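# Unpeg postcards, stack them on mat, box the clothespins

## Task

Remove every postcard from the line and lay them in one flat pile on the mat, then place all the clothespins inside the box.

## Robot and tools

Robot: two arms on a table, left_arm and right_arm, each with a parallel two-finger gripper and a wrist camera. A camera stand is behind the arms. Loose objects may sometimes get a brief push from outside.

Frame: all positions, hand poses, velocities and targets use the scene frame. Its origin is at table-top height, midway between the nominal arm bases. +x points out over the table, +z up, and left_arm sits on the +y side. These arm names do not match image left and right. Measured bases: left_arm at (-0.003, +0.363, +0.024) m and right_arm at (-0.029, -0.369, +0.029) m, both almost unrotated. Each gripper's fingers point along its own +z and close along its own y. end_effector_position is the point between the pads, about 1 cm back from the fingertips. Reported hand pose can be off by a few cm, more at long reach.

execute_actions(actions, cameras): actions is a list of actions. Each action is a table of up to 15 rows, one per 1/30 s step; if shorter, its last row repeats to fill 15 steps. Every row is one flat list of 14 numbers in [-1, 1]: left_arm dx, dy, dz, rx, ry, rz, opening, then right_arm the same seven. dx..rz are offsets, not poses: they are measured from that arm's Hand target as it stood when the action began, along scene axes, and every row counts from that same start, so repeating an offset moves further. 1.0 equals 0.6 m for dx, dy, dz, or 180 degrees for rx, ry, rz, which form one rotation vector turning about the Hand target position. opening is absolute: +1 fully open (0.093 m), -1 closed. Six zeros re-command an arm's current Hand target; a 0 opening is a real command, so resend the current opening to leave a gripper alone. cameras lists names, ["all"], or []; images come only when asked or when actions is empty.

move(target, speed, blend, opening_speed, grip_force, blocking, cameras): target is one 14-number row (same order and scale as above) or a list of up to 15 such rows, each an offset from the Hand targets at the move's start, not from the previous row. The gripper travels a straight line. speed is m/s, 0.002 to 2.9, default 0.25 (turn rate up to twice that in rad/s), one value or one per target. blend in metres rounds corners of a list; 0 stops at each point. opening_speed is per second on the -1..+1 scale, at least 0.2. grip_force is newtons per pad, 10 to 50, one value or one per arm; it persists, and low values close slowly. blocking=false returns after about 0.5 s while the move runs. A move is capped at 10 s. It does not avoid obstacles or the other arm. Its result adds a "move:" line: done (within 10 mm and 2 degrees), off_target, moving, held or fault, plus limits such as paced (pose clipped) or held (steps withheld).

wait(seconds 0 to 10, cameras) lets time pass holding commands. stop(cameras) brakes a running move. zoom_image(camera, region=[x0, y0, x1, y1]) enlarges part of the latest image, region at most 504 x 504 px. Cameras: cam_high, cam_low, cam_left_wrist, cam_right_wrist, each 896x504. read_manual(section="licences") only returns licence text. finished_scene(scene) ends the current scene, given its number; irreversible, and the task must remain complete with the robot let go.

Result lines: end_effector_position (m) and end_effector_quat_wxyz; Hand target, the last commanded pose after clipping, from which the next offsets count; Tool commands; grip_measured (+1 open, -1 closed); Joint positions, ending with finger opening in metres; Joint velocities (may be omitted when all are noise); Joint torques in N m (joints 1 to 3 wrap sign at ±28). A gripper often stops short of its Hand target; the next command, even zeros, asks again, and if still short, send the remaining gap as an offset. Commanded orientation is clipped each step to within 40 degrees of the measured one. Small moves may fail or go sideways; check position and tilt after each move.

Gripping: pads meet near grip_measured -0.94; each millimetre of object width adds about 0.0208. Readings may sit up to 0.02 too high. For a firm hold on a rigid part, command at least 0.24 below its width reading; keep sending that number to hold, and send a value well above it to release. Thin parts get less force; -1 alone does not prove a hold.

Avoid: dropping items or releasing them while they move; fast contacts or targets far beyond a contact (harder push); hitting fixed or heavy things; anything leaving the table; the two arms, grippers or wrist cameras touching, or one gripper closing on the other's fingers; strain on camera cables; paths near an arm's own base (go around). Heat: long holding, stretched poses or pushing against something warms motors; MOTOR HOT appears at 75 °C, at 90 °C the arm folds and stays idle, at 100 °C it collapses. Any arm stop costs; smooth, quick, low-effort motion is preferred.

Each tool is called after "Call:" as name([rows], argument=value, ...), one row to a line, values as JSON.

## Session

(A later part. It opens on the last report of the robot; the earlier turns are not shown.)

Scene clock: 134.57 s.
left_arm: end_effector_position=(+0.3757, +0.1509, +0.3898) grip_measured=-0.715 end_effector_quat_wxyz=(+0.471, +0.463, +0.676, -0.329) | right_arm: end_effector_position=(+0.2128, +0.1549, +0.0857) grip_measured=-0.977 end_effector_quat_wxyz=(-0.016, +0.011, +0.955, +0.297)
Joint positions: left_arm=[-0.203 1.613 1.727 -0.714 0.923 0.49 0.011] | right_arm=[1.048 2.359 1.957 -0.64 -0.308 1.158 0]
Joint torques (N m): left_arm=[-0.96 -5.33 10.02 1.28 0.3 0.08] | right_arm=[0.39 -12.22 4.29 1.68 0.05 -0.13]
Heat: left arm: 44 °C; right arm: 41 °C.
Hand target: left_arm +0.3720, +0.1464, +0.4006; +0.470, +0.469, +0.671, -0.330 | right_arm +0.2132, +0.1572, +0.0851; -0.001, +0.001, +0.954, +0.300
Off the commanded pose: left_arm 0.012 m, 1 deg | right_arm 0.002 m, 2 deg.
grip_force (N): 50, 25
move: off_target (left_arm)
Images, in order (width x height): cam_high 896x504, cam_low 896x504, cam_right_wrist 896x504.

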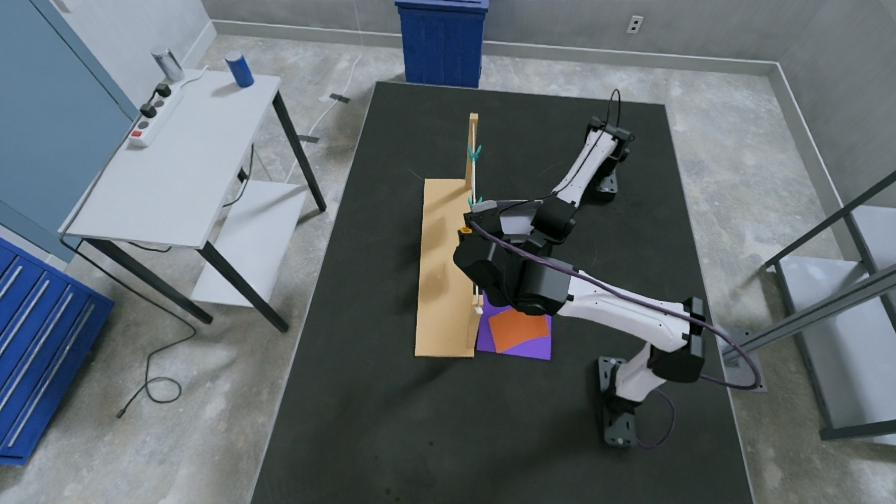

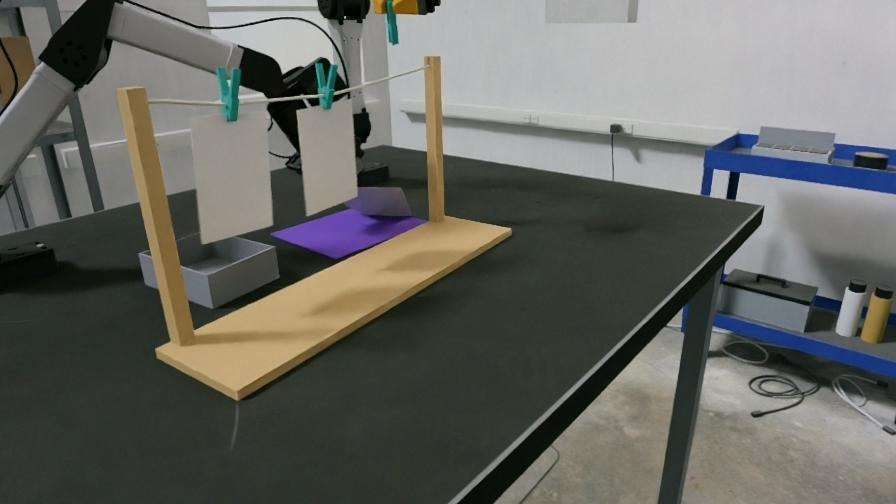

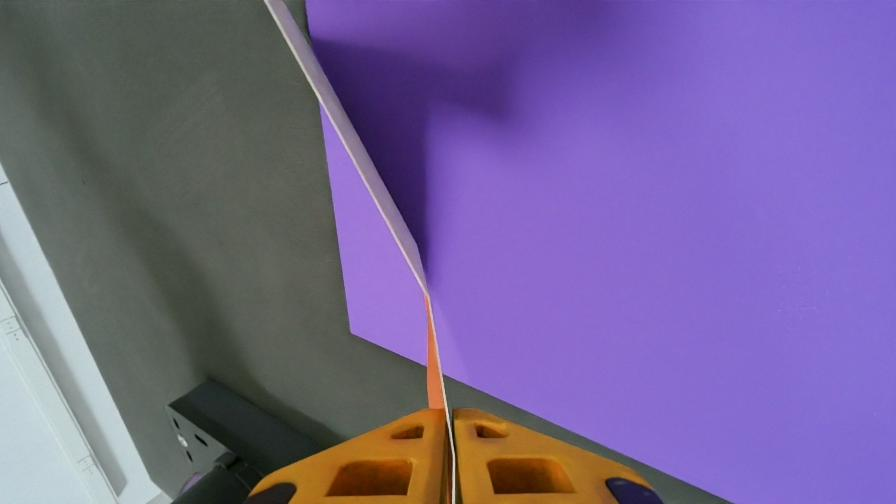

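Call:
move(target=[0,0,0,0,0,0,-0.72, 0.0,-0.045,0.02,0.06,0,0,-1], speed=0.08, cameras=["cam_right_wrist","cam_low","cam_high"])

Call:
zoom_image(camera="cam_low", region=[250, 140, 450, 270])

Scene clock: 137.13 s.
left_arm: end_effector_position=(+0.3757, +0.1509, +0.3898) grip_measured=-0.719 end_effector_quat_wxyz=(+0.471, +0.463, +0.676, -0.329) | right_arm: end_effector_position=(+0.2065, +0.1316, +0.0775) grip_measured=-0.977 end_effector_quat_wxyz=(-0.014, +0.003, +0.929, +0.370)
Joint positions: left_arm=[-0.203 1.613 1.727 -0.714 0.923 0.49 0.011] | right_arm=[1.013 2.198 1.557 -0.263 -0.393 1.158 0]
Joint torques (N m): left_arm=[-1.05 -5.31 10.02 1.27 0.3 0.08] | right_arm=[-0.35 -13.93 4.36 1.8 -0.18 -0.02]
Heat: left arm: 44 °C; right arm: 42 °C.
Hand target: left_arm +0.3720, +0.1464, +0.4006; +0.470, +0.469, +0.671, -0.330 | right_arm +0.2132, +0.1302, +0.0971; -0.001, +0.001, +0.921, +0.389
Off the commanded pose: left_arm 0.012 m, 1 deg | right_arm 0.021 m, 3 deg.
grip_force (N): 50, 25
move: off_target (left_arm, right_arm)
Images, in order (width x height): cam_high 896x504, cam_low 896x504, cam_right_wrist 896x504.

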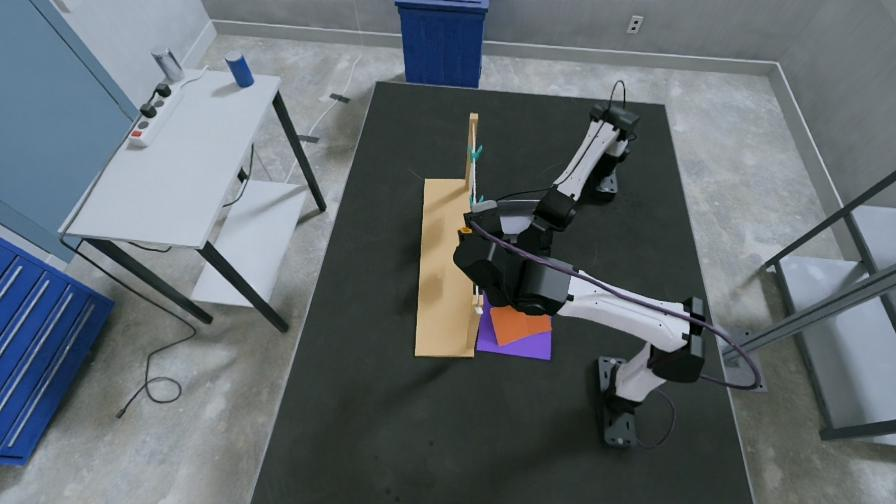

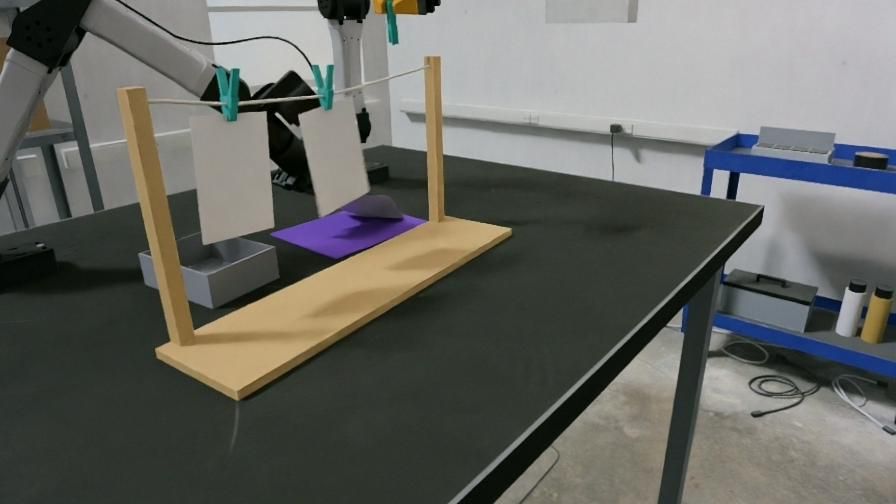

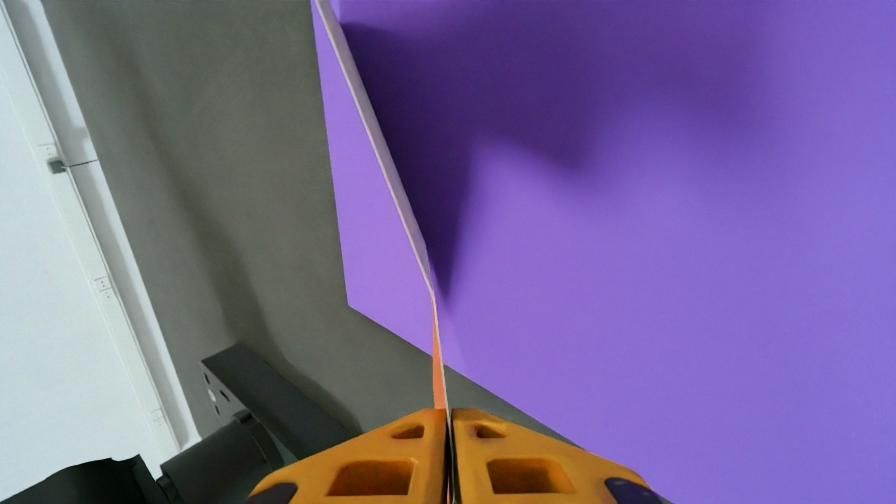

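Scaled by 2.520 from the camera's 896x504 image, which has a finer 1280x720 frame.

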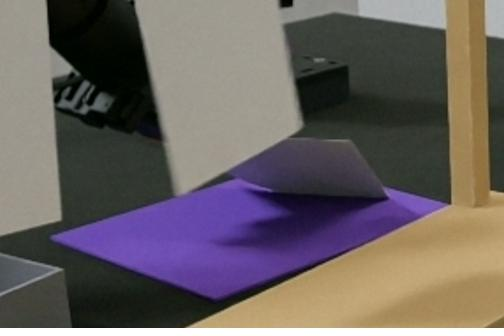

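Call:
move(target=[0,0,0,0,0,0,-0.72, 0.0,0,-0.01,0,0,0,-0.35], speed=0.08, opening_speed=0.8, cameras=["cam_right_wrist","cam_low"])

Call:
zoom_image(camera="cam_low", region=[250, 140, 450, 270])

Scene clock: 138.57 s.
left_arm: end_effector_position=(+0.3757, +0.1509, +0.3898) grip_measured=-0.719 end_effector_quat_wxyz=(+0.471, +0.463, +0.676, -0.329) | right_arm: end_effector_position=(+0.2054, +0.1265, +0.0704) grip_measured=-0.352 end_effector_quat_wxyz=(-0.015, +0.006, +0.932, +0.361)
Joint positions: left_arm=[-0.203 1.613 1.727 -0.714 0.923 0.49 0.011] | right_arm=[1.011 2.198 1.539 -0.263 -0.387 1.158 0.028]
Joint torques (N m): left_arm=[-0.92 -5.33 10.02 1.27 0.28 0.07] | right_arm=[-0.29 -13.22 4.93 1.96 -0.2 0]
Heat: left arm: 45 °C; right arm: 42 °C.
Hand target: left_arm +0.3720, +0.1464, +0.4006; +0.470, +0.469, +0.671, -0.330 | right_arm +0.2132, +0.1302, +0.0911; -0.001, +0.001, +0.921, +0.389
Off the commanded pose: left_arm 0.012 m, 1 deg | right_arm 0.022 m, 4 deg.
grip_force (N): 50, 25
move: off_target (left_arm, right_arm)
Images, in order (width x height): cam_low 896x504, cam_right_wrist 896x504.

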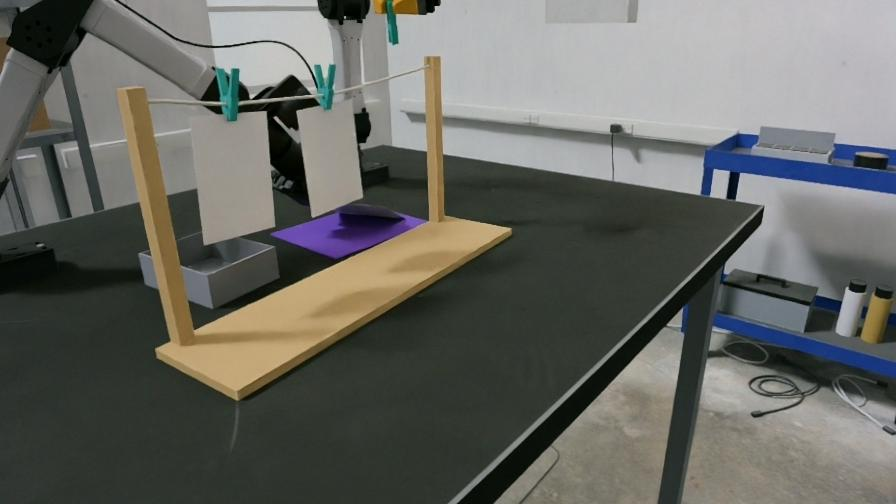

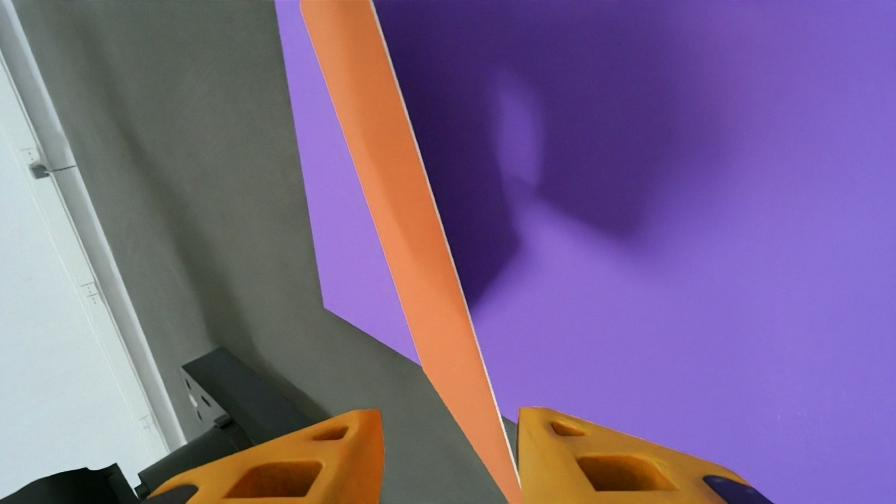

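Scaled by 2.520 from the camera's 896x504 image, which has a finer 1280x720 frame.

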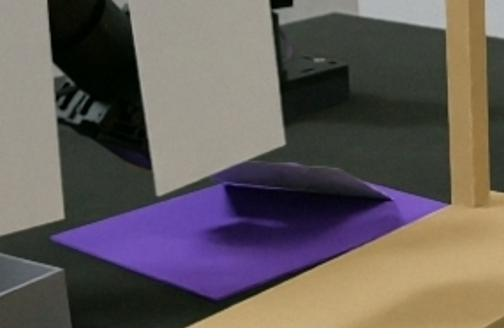

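Call:
move(target=[0,0,0,0,0,0,-0.72, 0.0,-0.05,-0.05,0,0,0,-0.35], speed=0.08, cameras=["cam_right_wrist","cam_low"])

Call:
zoom_image(camera="cam_low", region=[250, 140, 450, 270])

Scene clock: 141.27 s.
left_arm: end_effector_position=(+0.3757, +0.1509, +0.3898) grip_measured=-0.716 end_effector_quat_wxyz=(+0.471, +0.463, +0.676, -0.329) | right_arm: end_effector_position=(+0.2102, +0.0856, +0.0283) grip_measured=-0.352 end_effector_quat_wxyz=(-0.019, +0.027, +0.939, +0.341)
Joint positions: left_arm=[-0.203 1.613 1.727 -0.714 0.923 0.49 0.011] | right_arm=[0.959 2.181 1.352 -0.148 -0.393 1.139 0.028]
Joint velocities: left_arm=[-0.017 -0.002 -0.012 -0.007 -0.037 0.022 0.007] | right_arm=[within noise]
Joint torques (N m): left_arm=[-0.95 -5.33 10.03 1.28 0.28 0.08] | right_arm=[-0.08 -14.04 4.59 2.09 -0.36 -0.14]
Heat: left arm: 45 °C; right arm: 42 °C.
Hand target: left_arm +0.3720, +0.1464, +0.4006; +0.470, +0.469, +0.671, -0.330 | right_arm +0.2132, +0.1002, +0.0611; -0.001, +0.001, +0.921, +0.389
Off the commanded pose: left_arm 0.012 m, 1 deg | right_arm 0.036 m, 7 deg.
grip_force (N): 50, 25
move: off_target (left_arm, right_arm)
Images, in order (width x height): cam_low 896x504, cam_right_wrist 896x504.

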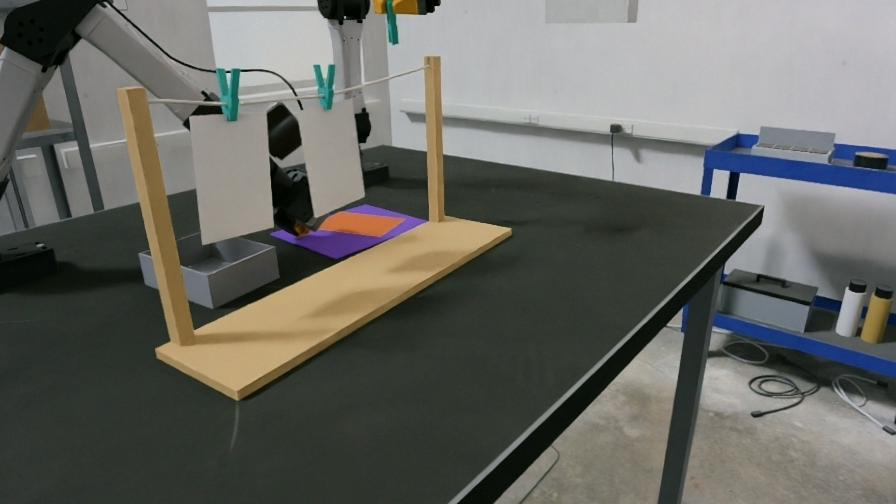

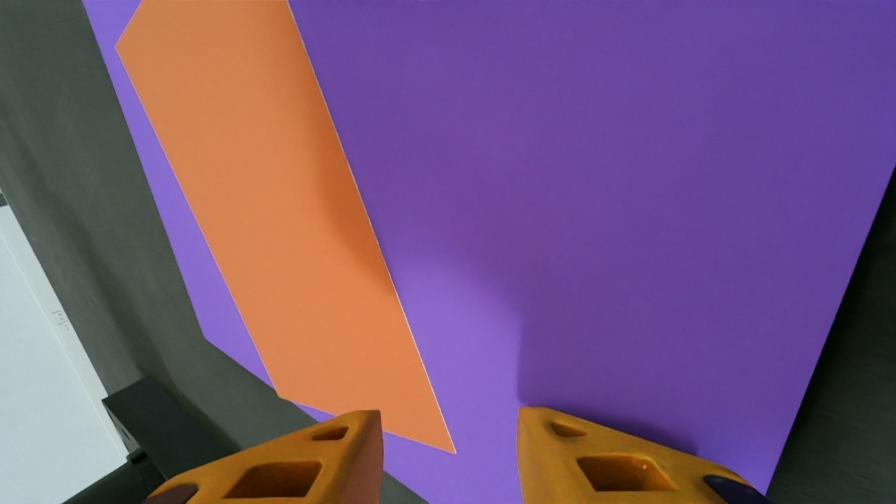

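Scaled by 2.520 from the camera's 896x504 image, which has a finer 1280x720 frame.

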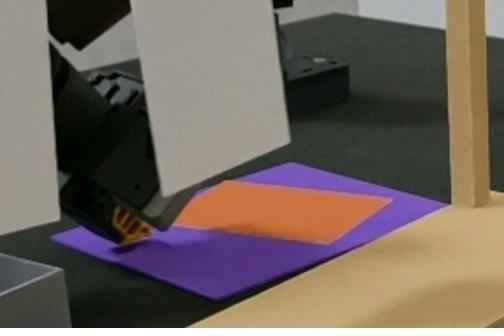

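Call:
zoom_image(camera="cam_right_wrist", region=[160, 280, 560, 504])

Scaled by 1.260 from the camera's 896x504 image, which has a finer 1280x720 frame.

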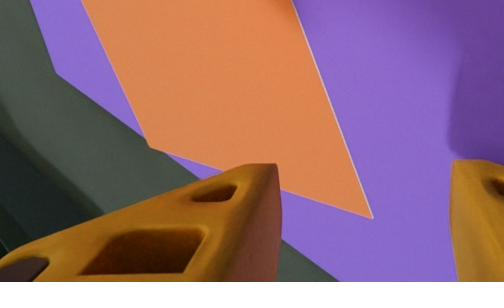

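Call:
move([
  [0,0,0,0,0,0,-0.72, 0.0,-0.05,0.08,0,0,0,-0.35],
  [0,0,0,0,0,0,-0.72, -0.02,-0.15,0.42,0,0,0,0.5],
  [0,0,0,0,0,0,-0.72, -0.08,-0.55,0.42,0,0,0,0.5],
], speed=0.2, blend=0.03, cameras=["all"])

Scene clock: 147.40 s.
left_arm: end_effector_position=(+0.3757, +0.1509, +0.3898) grip_measured=-0.718 end_effector_quat_wxyz=(+0.471, +0.463, +0.676, -0.329) | right_arm: end_effector_position=(+0.1746, -0.2326, +0.3068) grip_measured=+0.498 end_effector_quat_wxyz=(+0.032, +0.025, +0.926, +0.376)
Joint positions: left_arm=[-0.203 1.613 1.727 -0.714 0.923 0.49 0.011] | right_arm=[0.098 1.287 1.47 -1.55 -0.753 0.234 0.069]
Joint velocities: left_arm=[-0.002 0.007 -0.007 -0.007 0.007 -0.007 0.015] | right_arm=[within noise]
Joint torques (N m): left_arm=[-0.96 -5.34 10 1.29 0.29 0.08] | right_arm=[-0.27 -4.21 4.22 0.65 -0.69 -0.15]
Heat: left arm: 46 °C; right arm: 42 °C.
Hand target: left_arm +0.3720, +0.1464, +0.4006; +0.470, +0.469, +0.671, -0.330 | right_arm +0.1652, -0.2298, +0.3131; -0.001, +0.001, +0.921, +0.389
Off the commanded pose: left_arm 0.012 m, 1 deg | right_arm 0.012 m, 5 deg.
joint sent to its limit (right arm) — joint 4 (wrist pitch), lower limit. The joint targets are off in position and orientation.
grip_force (N): 50, 25
move: off_target (left_arm, right_arm); blend cut to 0.0281 m at target 1, 0 m at target 2; target 2's new opening was sent with right_arm's hand 0.023 m and 3 deg from that target

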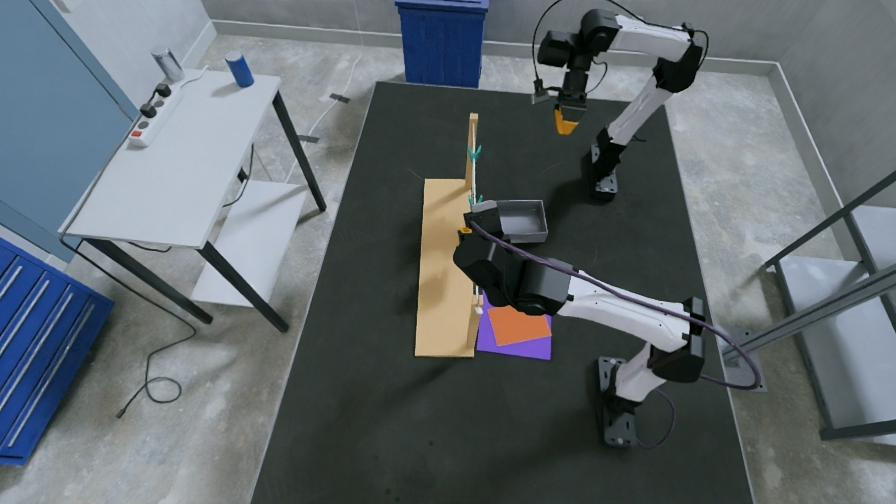

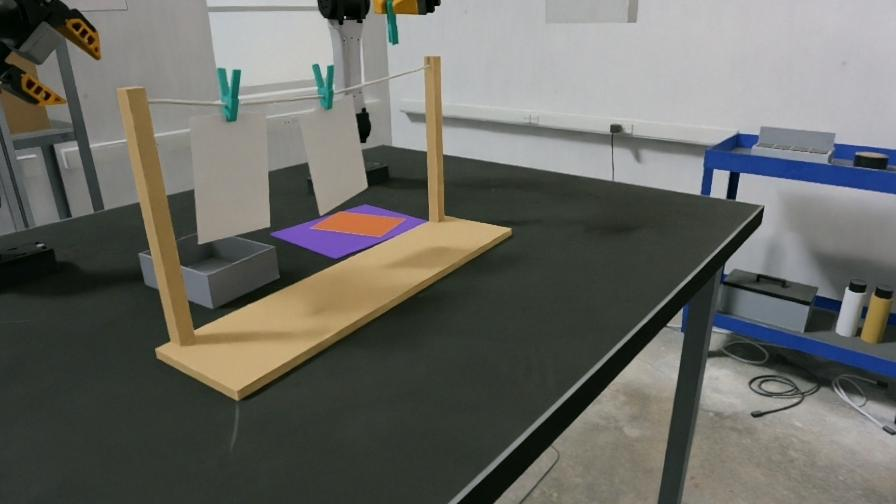

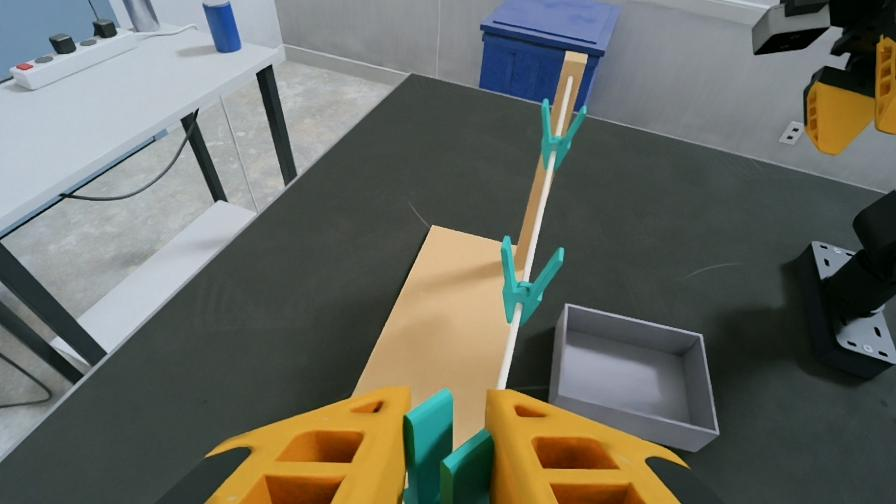

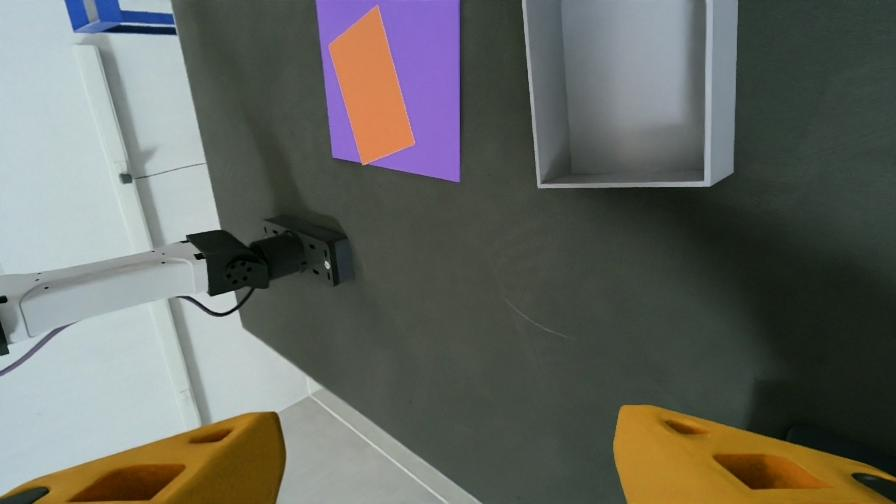

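Call:
move([
  [-0.1,-0.1,0.03,0,0,0,-0.72, 0,0,0,0,0,0,0.5],
  [-0.183,-0.4523,-0.22,0,0,0,-0.72, 0,0,0,0,0,0,0.5],
], speed=0.2, blend=0.04, cameras=["all"])

Scene clock: 150.50 s.
left_arm: end_effector_position=(+0.2566, -0.1162, +0.2495) grip_measured=-0.718 end_effector_quat_wxyz=(+0.437, +0.482, +0.691, -0.316) | right_arm: end_effector_position=(+0.1746, -0.2326, +0.3068) grip_measured=+0.498 end_effector_quat_wxyz=(+0.032, +0.025, +0.926, +0.376)
Joint positions: left_arm=[-1.019 1.799 1.384 -0.027 0.202 0.076 0.011] | right_arm=[0.098 1.287 1.47 -1.55 -0.753 0.234 0.069]
Joint torques (N m): left_arm=[-0.29 -7.69 7.39 2.78 -0.11 -0.04] | right_arm=[-0.2 -4.19 4.18 0.65 -0.69 -0.15]
Heat: left arm: 46 °C; right arm: 41 °C.
Hand target: left_arm +0.2622, -0.1250, +0.2686; +0.470, +0.469, +0.671, -0.330 | right_arm +0.1652, -0.2298, +0.3131; -0.001, +0.001, +0.921, +0.389
Off the commanded pose: left_arm 0.022 m, 5 deg | right_arm 0.012 m, 5 deg.
joint sent to its limit (right arm) — joint 4 (wrist pitch), lower limit. The joint targets are off in position and orientation.
grip_force (N): 50, 25
move: off_target (left_arm, right_arm)

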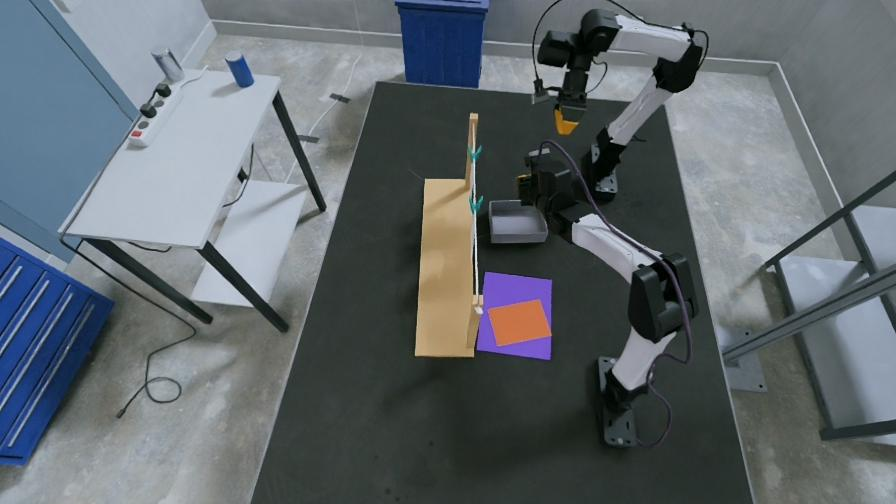

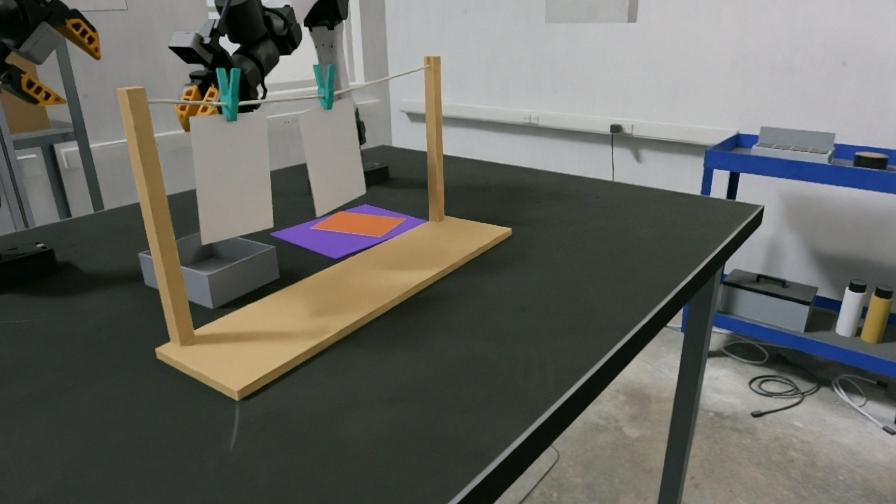

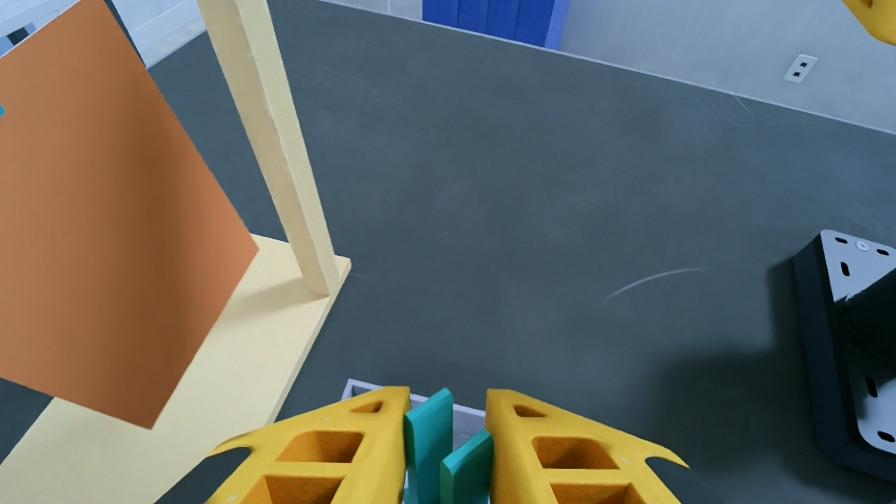

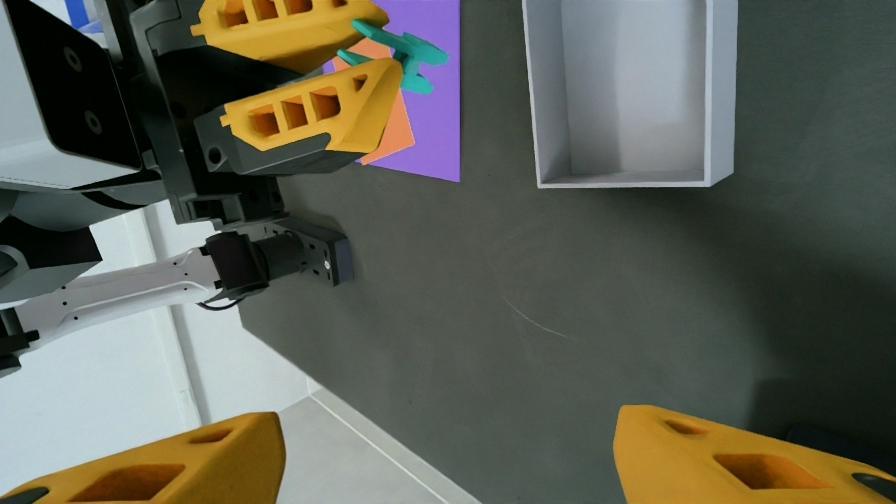

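Call:
move(target=[0,-0.008,-0.25,0,0,0,-0.72, -0.05,-0.1,0,0,0,0,0.5], speed=0.12, cameras=["all"])

Call:
zoom_image(camera="cam_low", region=[110, 100, 310, 320])

Scene clock: 153.10 s.
left_arm: end_effector_position=(+0.2611, -0.1225, +0.1070) grip_measured=-0.715 end_effector_quat_wxyz=(+0.442, +0.479, +0.689, -0.318) | right_arm: end_effector_position=(+0.1406, -0.2877, +0.3149) grip_measured=+0.498 end_effector_quat_wxyz=(+0.181, +0.087, +0.919, +0.340)
Joint positions: left_arm=[-1.019 2.058 1.105 0.524 0.199 0.073 0.011] | right_arm=[-0.181 0.963 1.324 -1.551 -0.712 0.153 0.069]
Joint torques (N m): left_arm=[-0.84 -8.01 5.01 2.82 -0.15 -0.03] | right_arm=[0.1 -0.51 4.33 0.97 -0.11 -0.13]
Heat: left arm: 46 °C; right arm: 41 °C.
Hand target: left_arm +0.2622, -0.1298, +0.1186; +0.470, +0.469, +0.671, -0.330 | right_arm +0.1352, -0.2898, +0.3131; -0.001, +0.001, +0.921, +0.389
Off the commanded pose: left_arm 0.014 m, 4 deg | right_arm 0.006 m, 24 deg.
joint sent to its limit (right arm) — joint 4 (wrist pitch), lower limit. The joint targets are off in position and orientation.
grip_force (N): 50, 25
move: off_target (left_arm, right_arm)

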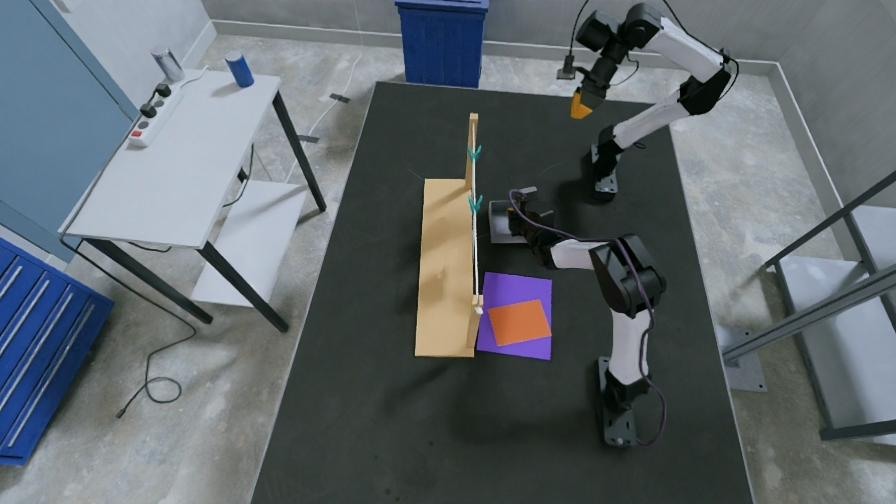

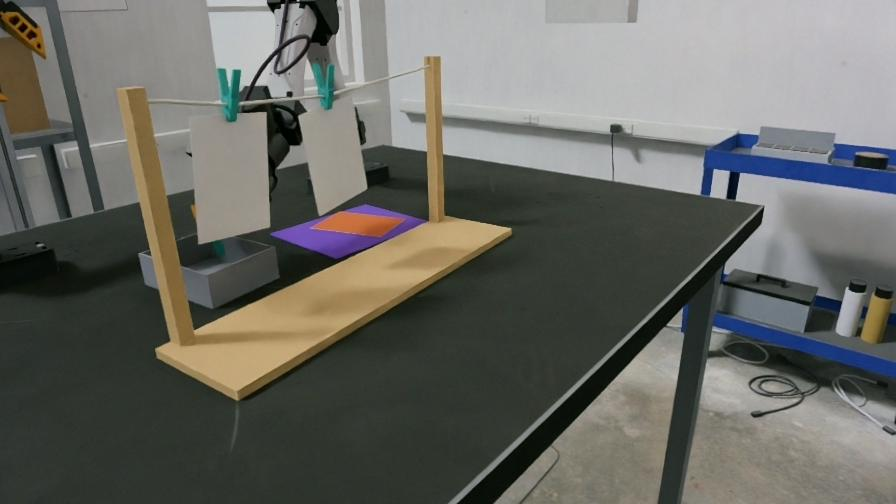

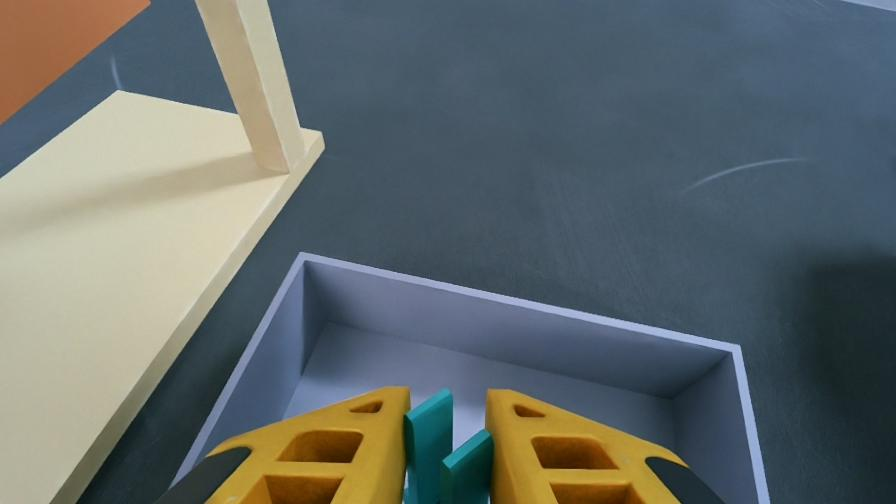

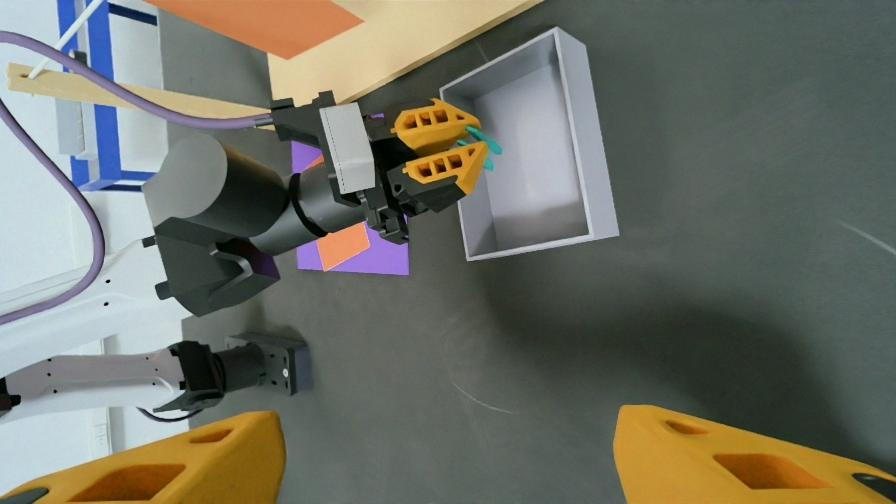

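Scaled by 2.291 from the camera's 896x504 image, which has a finer 1280x720 frame.

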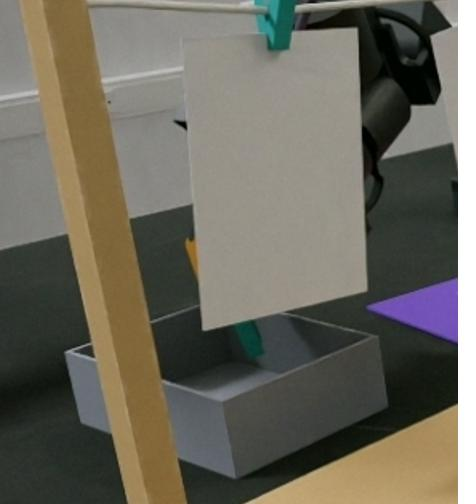

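Call:
move(target=[0,-0.02,-0.048,0,0,0,-0.72, 0,0,0,0,0,0,0.5], speed=0.08, cameras=["cam_low","cam_right_wrist"])

Call:
zoom_image(camera="cam_low", region=[110, 100, 310, 320])

Call:
zoom_image(camera="cam_right_wrist", region=[270, 20, 630, 280])

Scene clock: 154.50 s.
left_arm: end_effector_position=(+0.2578, -0.1293, +0.0724) grip_measured=-0.716 end_effector_quat_wxyz=(+0.436, +0.481, +0.691, -0.318) | right_arm: end_effector_position=(+0.1406, -0.2877, +0.3149) grip_measured=+0.498 end_effector_quat_wxyz=(+0.181, +0.087, +0.919, +0.340)
Joint positions: left_arm=[-1.033 2.159 1.105 0.614 0.191 0.069 0.011] | right_arm=[-0.181 0.963 1.324 -1.551 -0.712 0.153 0.069]
Joint velocities: left_arm=[0.002 0.002 -0.007 -0.007 0.037 0.037 0.006] | right_arm=[within noise]
Joint torques (N m): left_arm=[-1.06 -8.03 6.64 2.74 -0.13 -0.06] | right_arm=[0.1 -0.58 4.31 0.98 -0.1 -0.13]
Heat: left arm: 46 °C; right arm: 40 °C.
Hand target: left_arm +0.2622, -0.1418, +0.0898; +0.470, +0.469, +0.671, -0.330 | right_arm +0.1352, -0.2898, +0.3131; -0.001, +0.001, +0.921, +0.389
Off the commanded pose: left_arm 0.022 m, 5 deg | right_arm 0.006 m, 24 deg.
joint sent to its limit (right arm) — joint 4 (wrist pitch), lower limit. The joint targets are off in position and orientation.
grip_force (N): 50, 25
move: off_target (left_arm, right_arm)
Images, in order (width x height): cam_low 896x504, cam_right_wrist 896x504.

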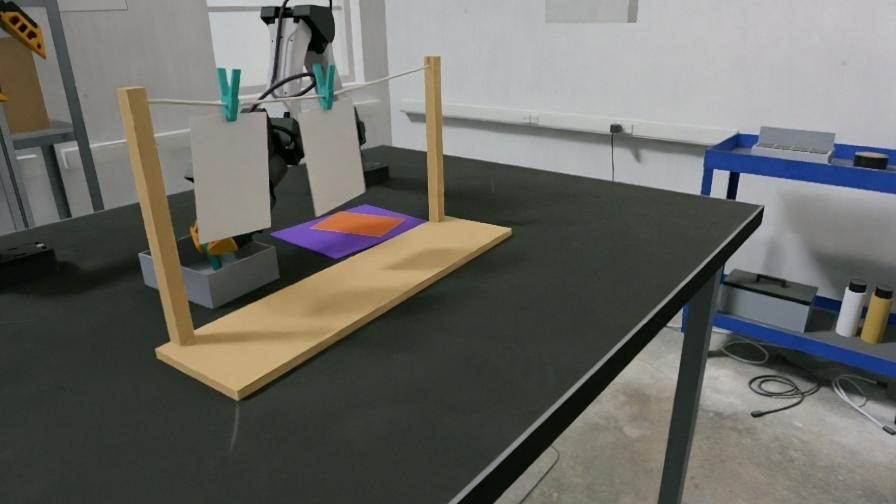

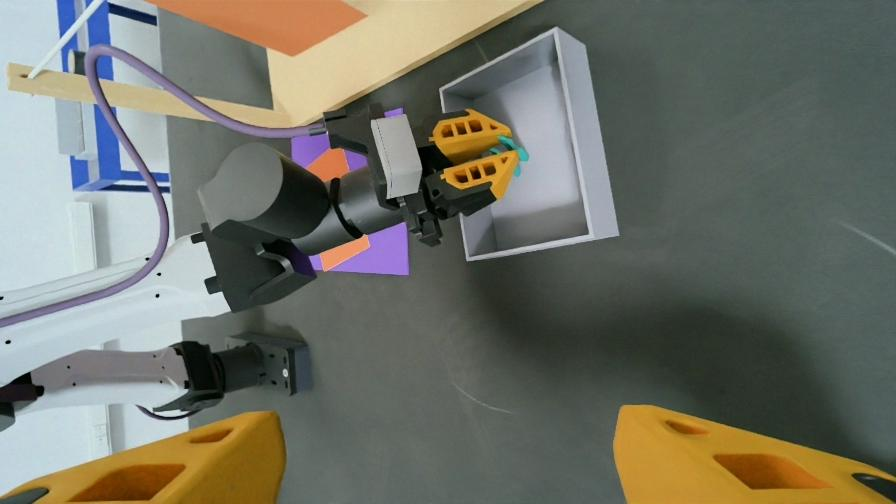

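Scaled by 2.291 from the camera's 896x504 image, which has a finer 1280x720 frame.

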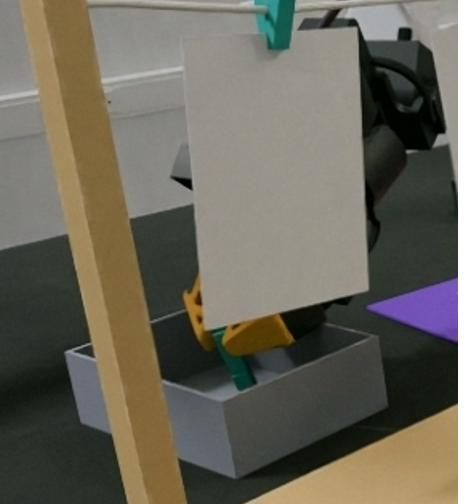

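Scaled by 1.400 from the camera's 896x504 image, which has a finer 1280x720 frame.

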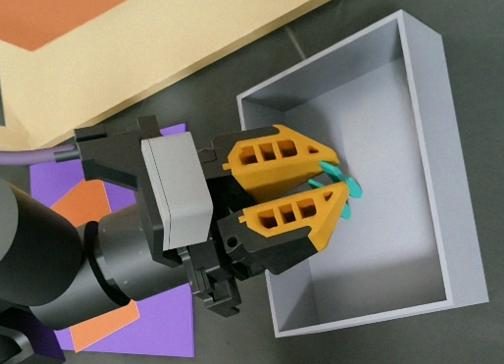

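Call:
move([
  [0,-0.005,-0.022,0,0,0,-0.72, 0,0,0,0,0,0,0.5],
  [0,-0.005,-0.022,0,0,0,-0.1, 0,0,0,0,0,0,0.5],
], speed=0.06, opening_speed=0.6, cameras=["cam_low","cam_right_wrist","cam_left_wrist"])

Call:
zoom_image(camera="cam_right_wrist", region=[270, 20, 630, 280])

Scene clock: 157.43 s.
left_arm: end_effector_position=(+0.2529, -0.1395, +0.0751) grip_measured=-0.103 end_effector_quat_wxyz=(+0.458, +0.484, +0.669, -0.330) | right_arm: end_effector_position=(+0.1406, -0.2877, +0.3149) grip_measured=+0.498 end_effector_quat_wxyz=(+0.181, +0.087, +0.919, +0.340)
Joint positions: left_arm=[-1.05 2.193 1.105 0.709 0.191 0.078 0.04] | right_arm=[-0.181 0.963 1.324 -1.551 -0.712 0.153 0.069]
Joint torques (N m): left_arm=[-0.59 -7.12 7.25 2.25 -0.15 -0.06] | right_arm=[0.17 -0.51 4.34 0.97 -0.1 -0.14]
Heat: left arm: 46 °C; right arm: 40 °C.
Hand target: left_arm +0.2622, -0.1448, +0.0766; +0.470, +0.469, +0.671, -0.330 | right_arm +0.1352, -0.2898, +0.3131; -0.001, +0.001, +0.921, +0.389
Off the commanded pose: left_arm 0.011 m, 2 deg | right_arm 0.006 m, 24 deg.
joint sent to its limit (right arm) — joint 4 (wrist pitch), lower limit. The joint targets are off in position and orientation.
grip_force (N): 50, 25
move: off_target (left_arm, right_arm)
Images, in order (width x height): cam_low 896x504, cam_left_wrist 896x504, cam_right_wrist 896x504.

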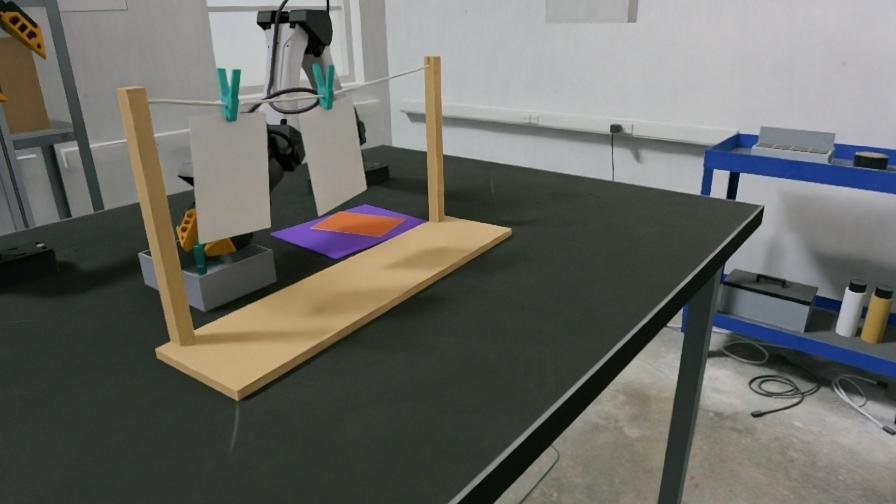

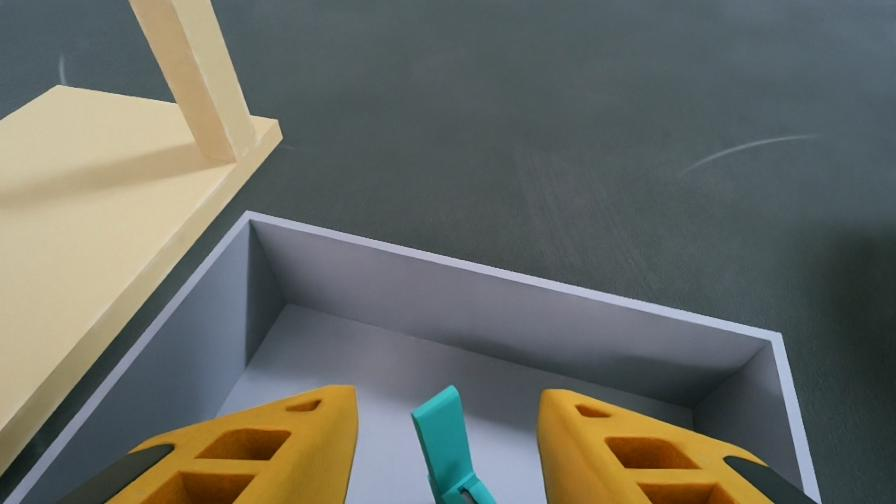

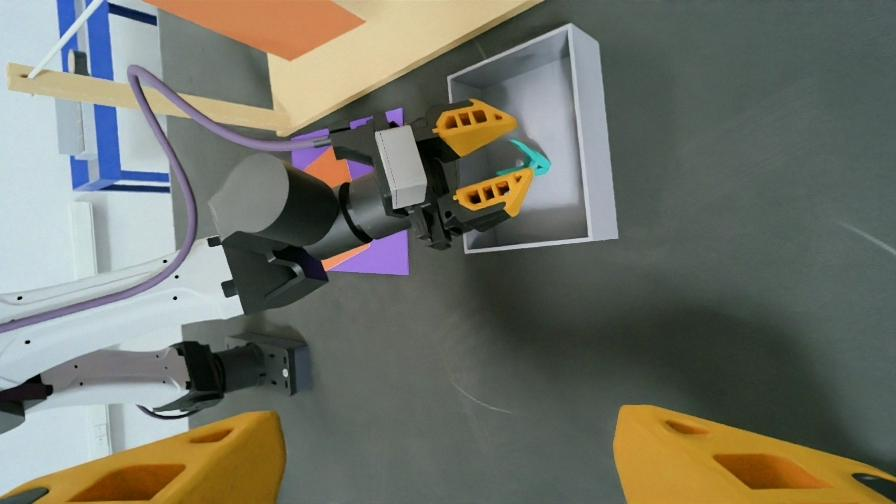

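Scaled by 1.400 from the camera's 896x504 image, which has a finer 1280x720 frame.

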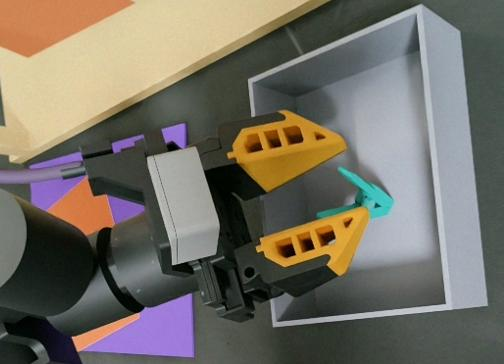

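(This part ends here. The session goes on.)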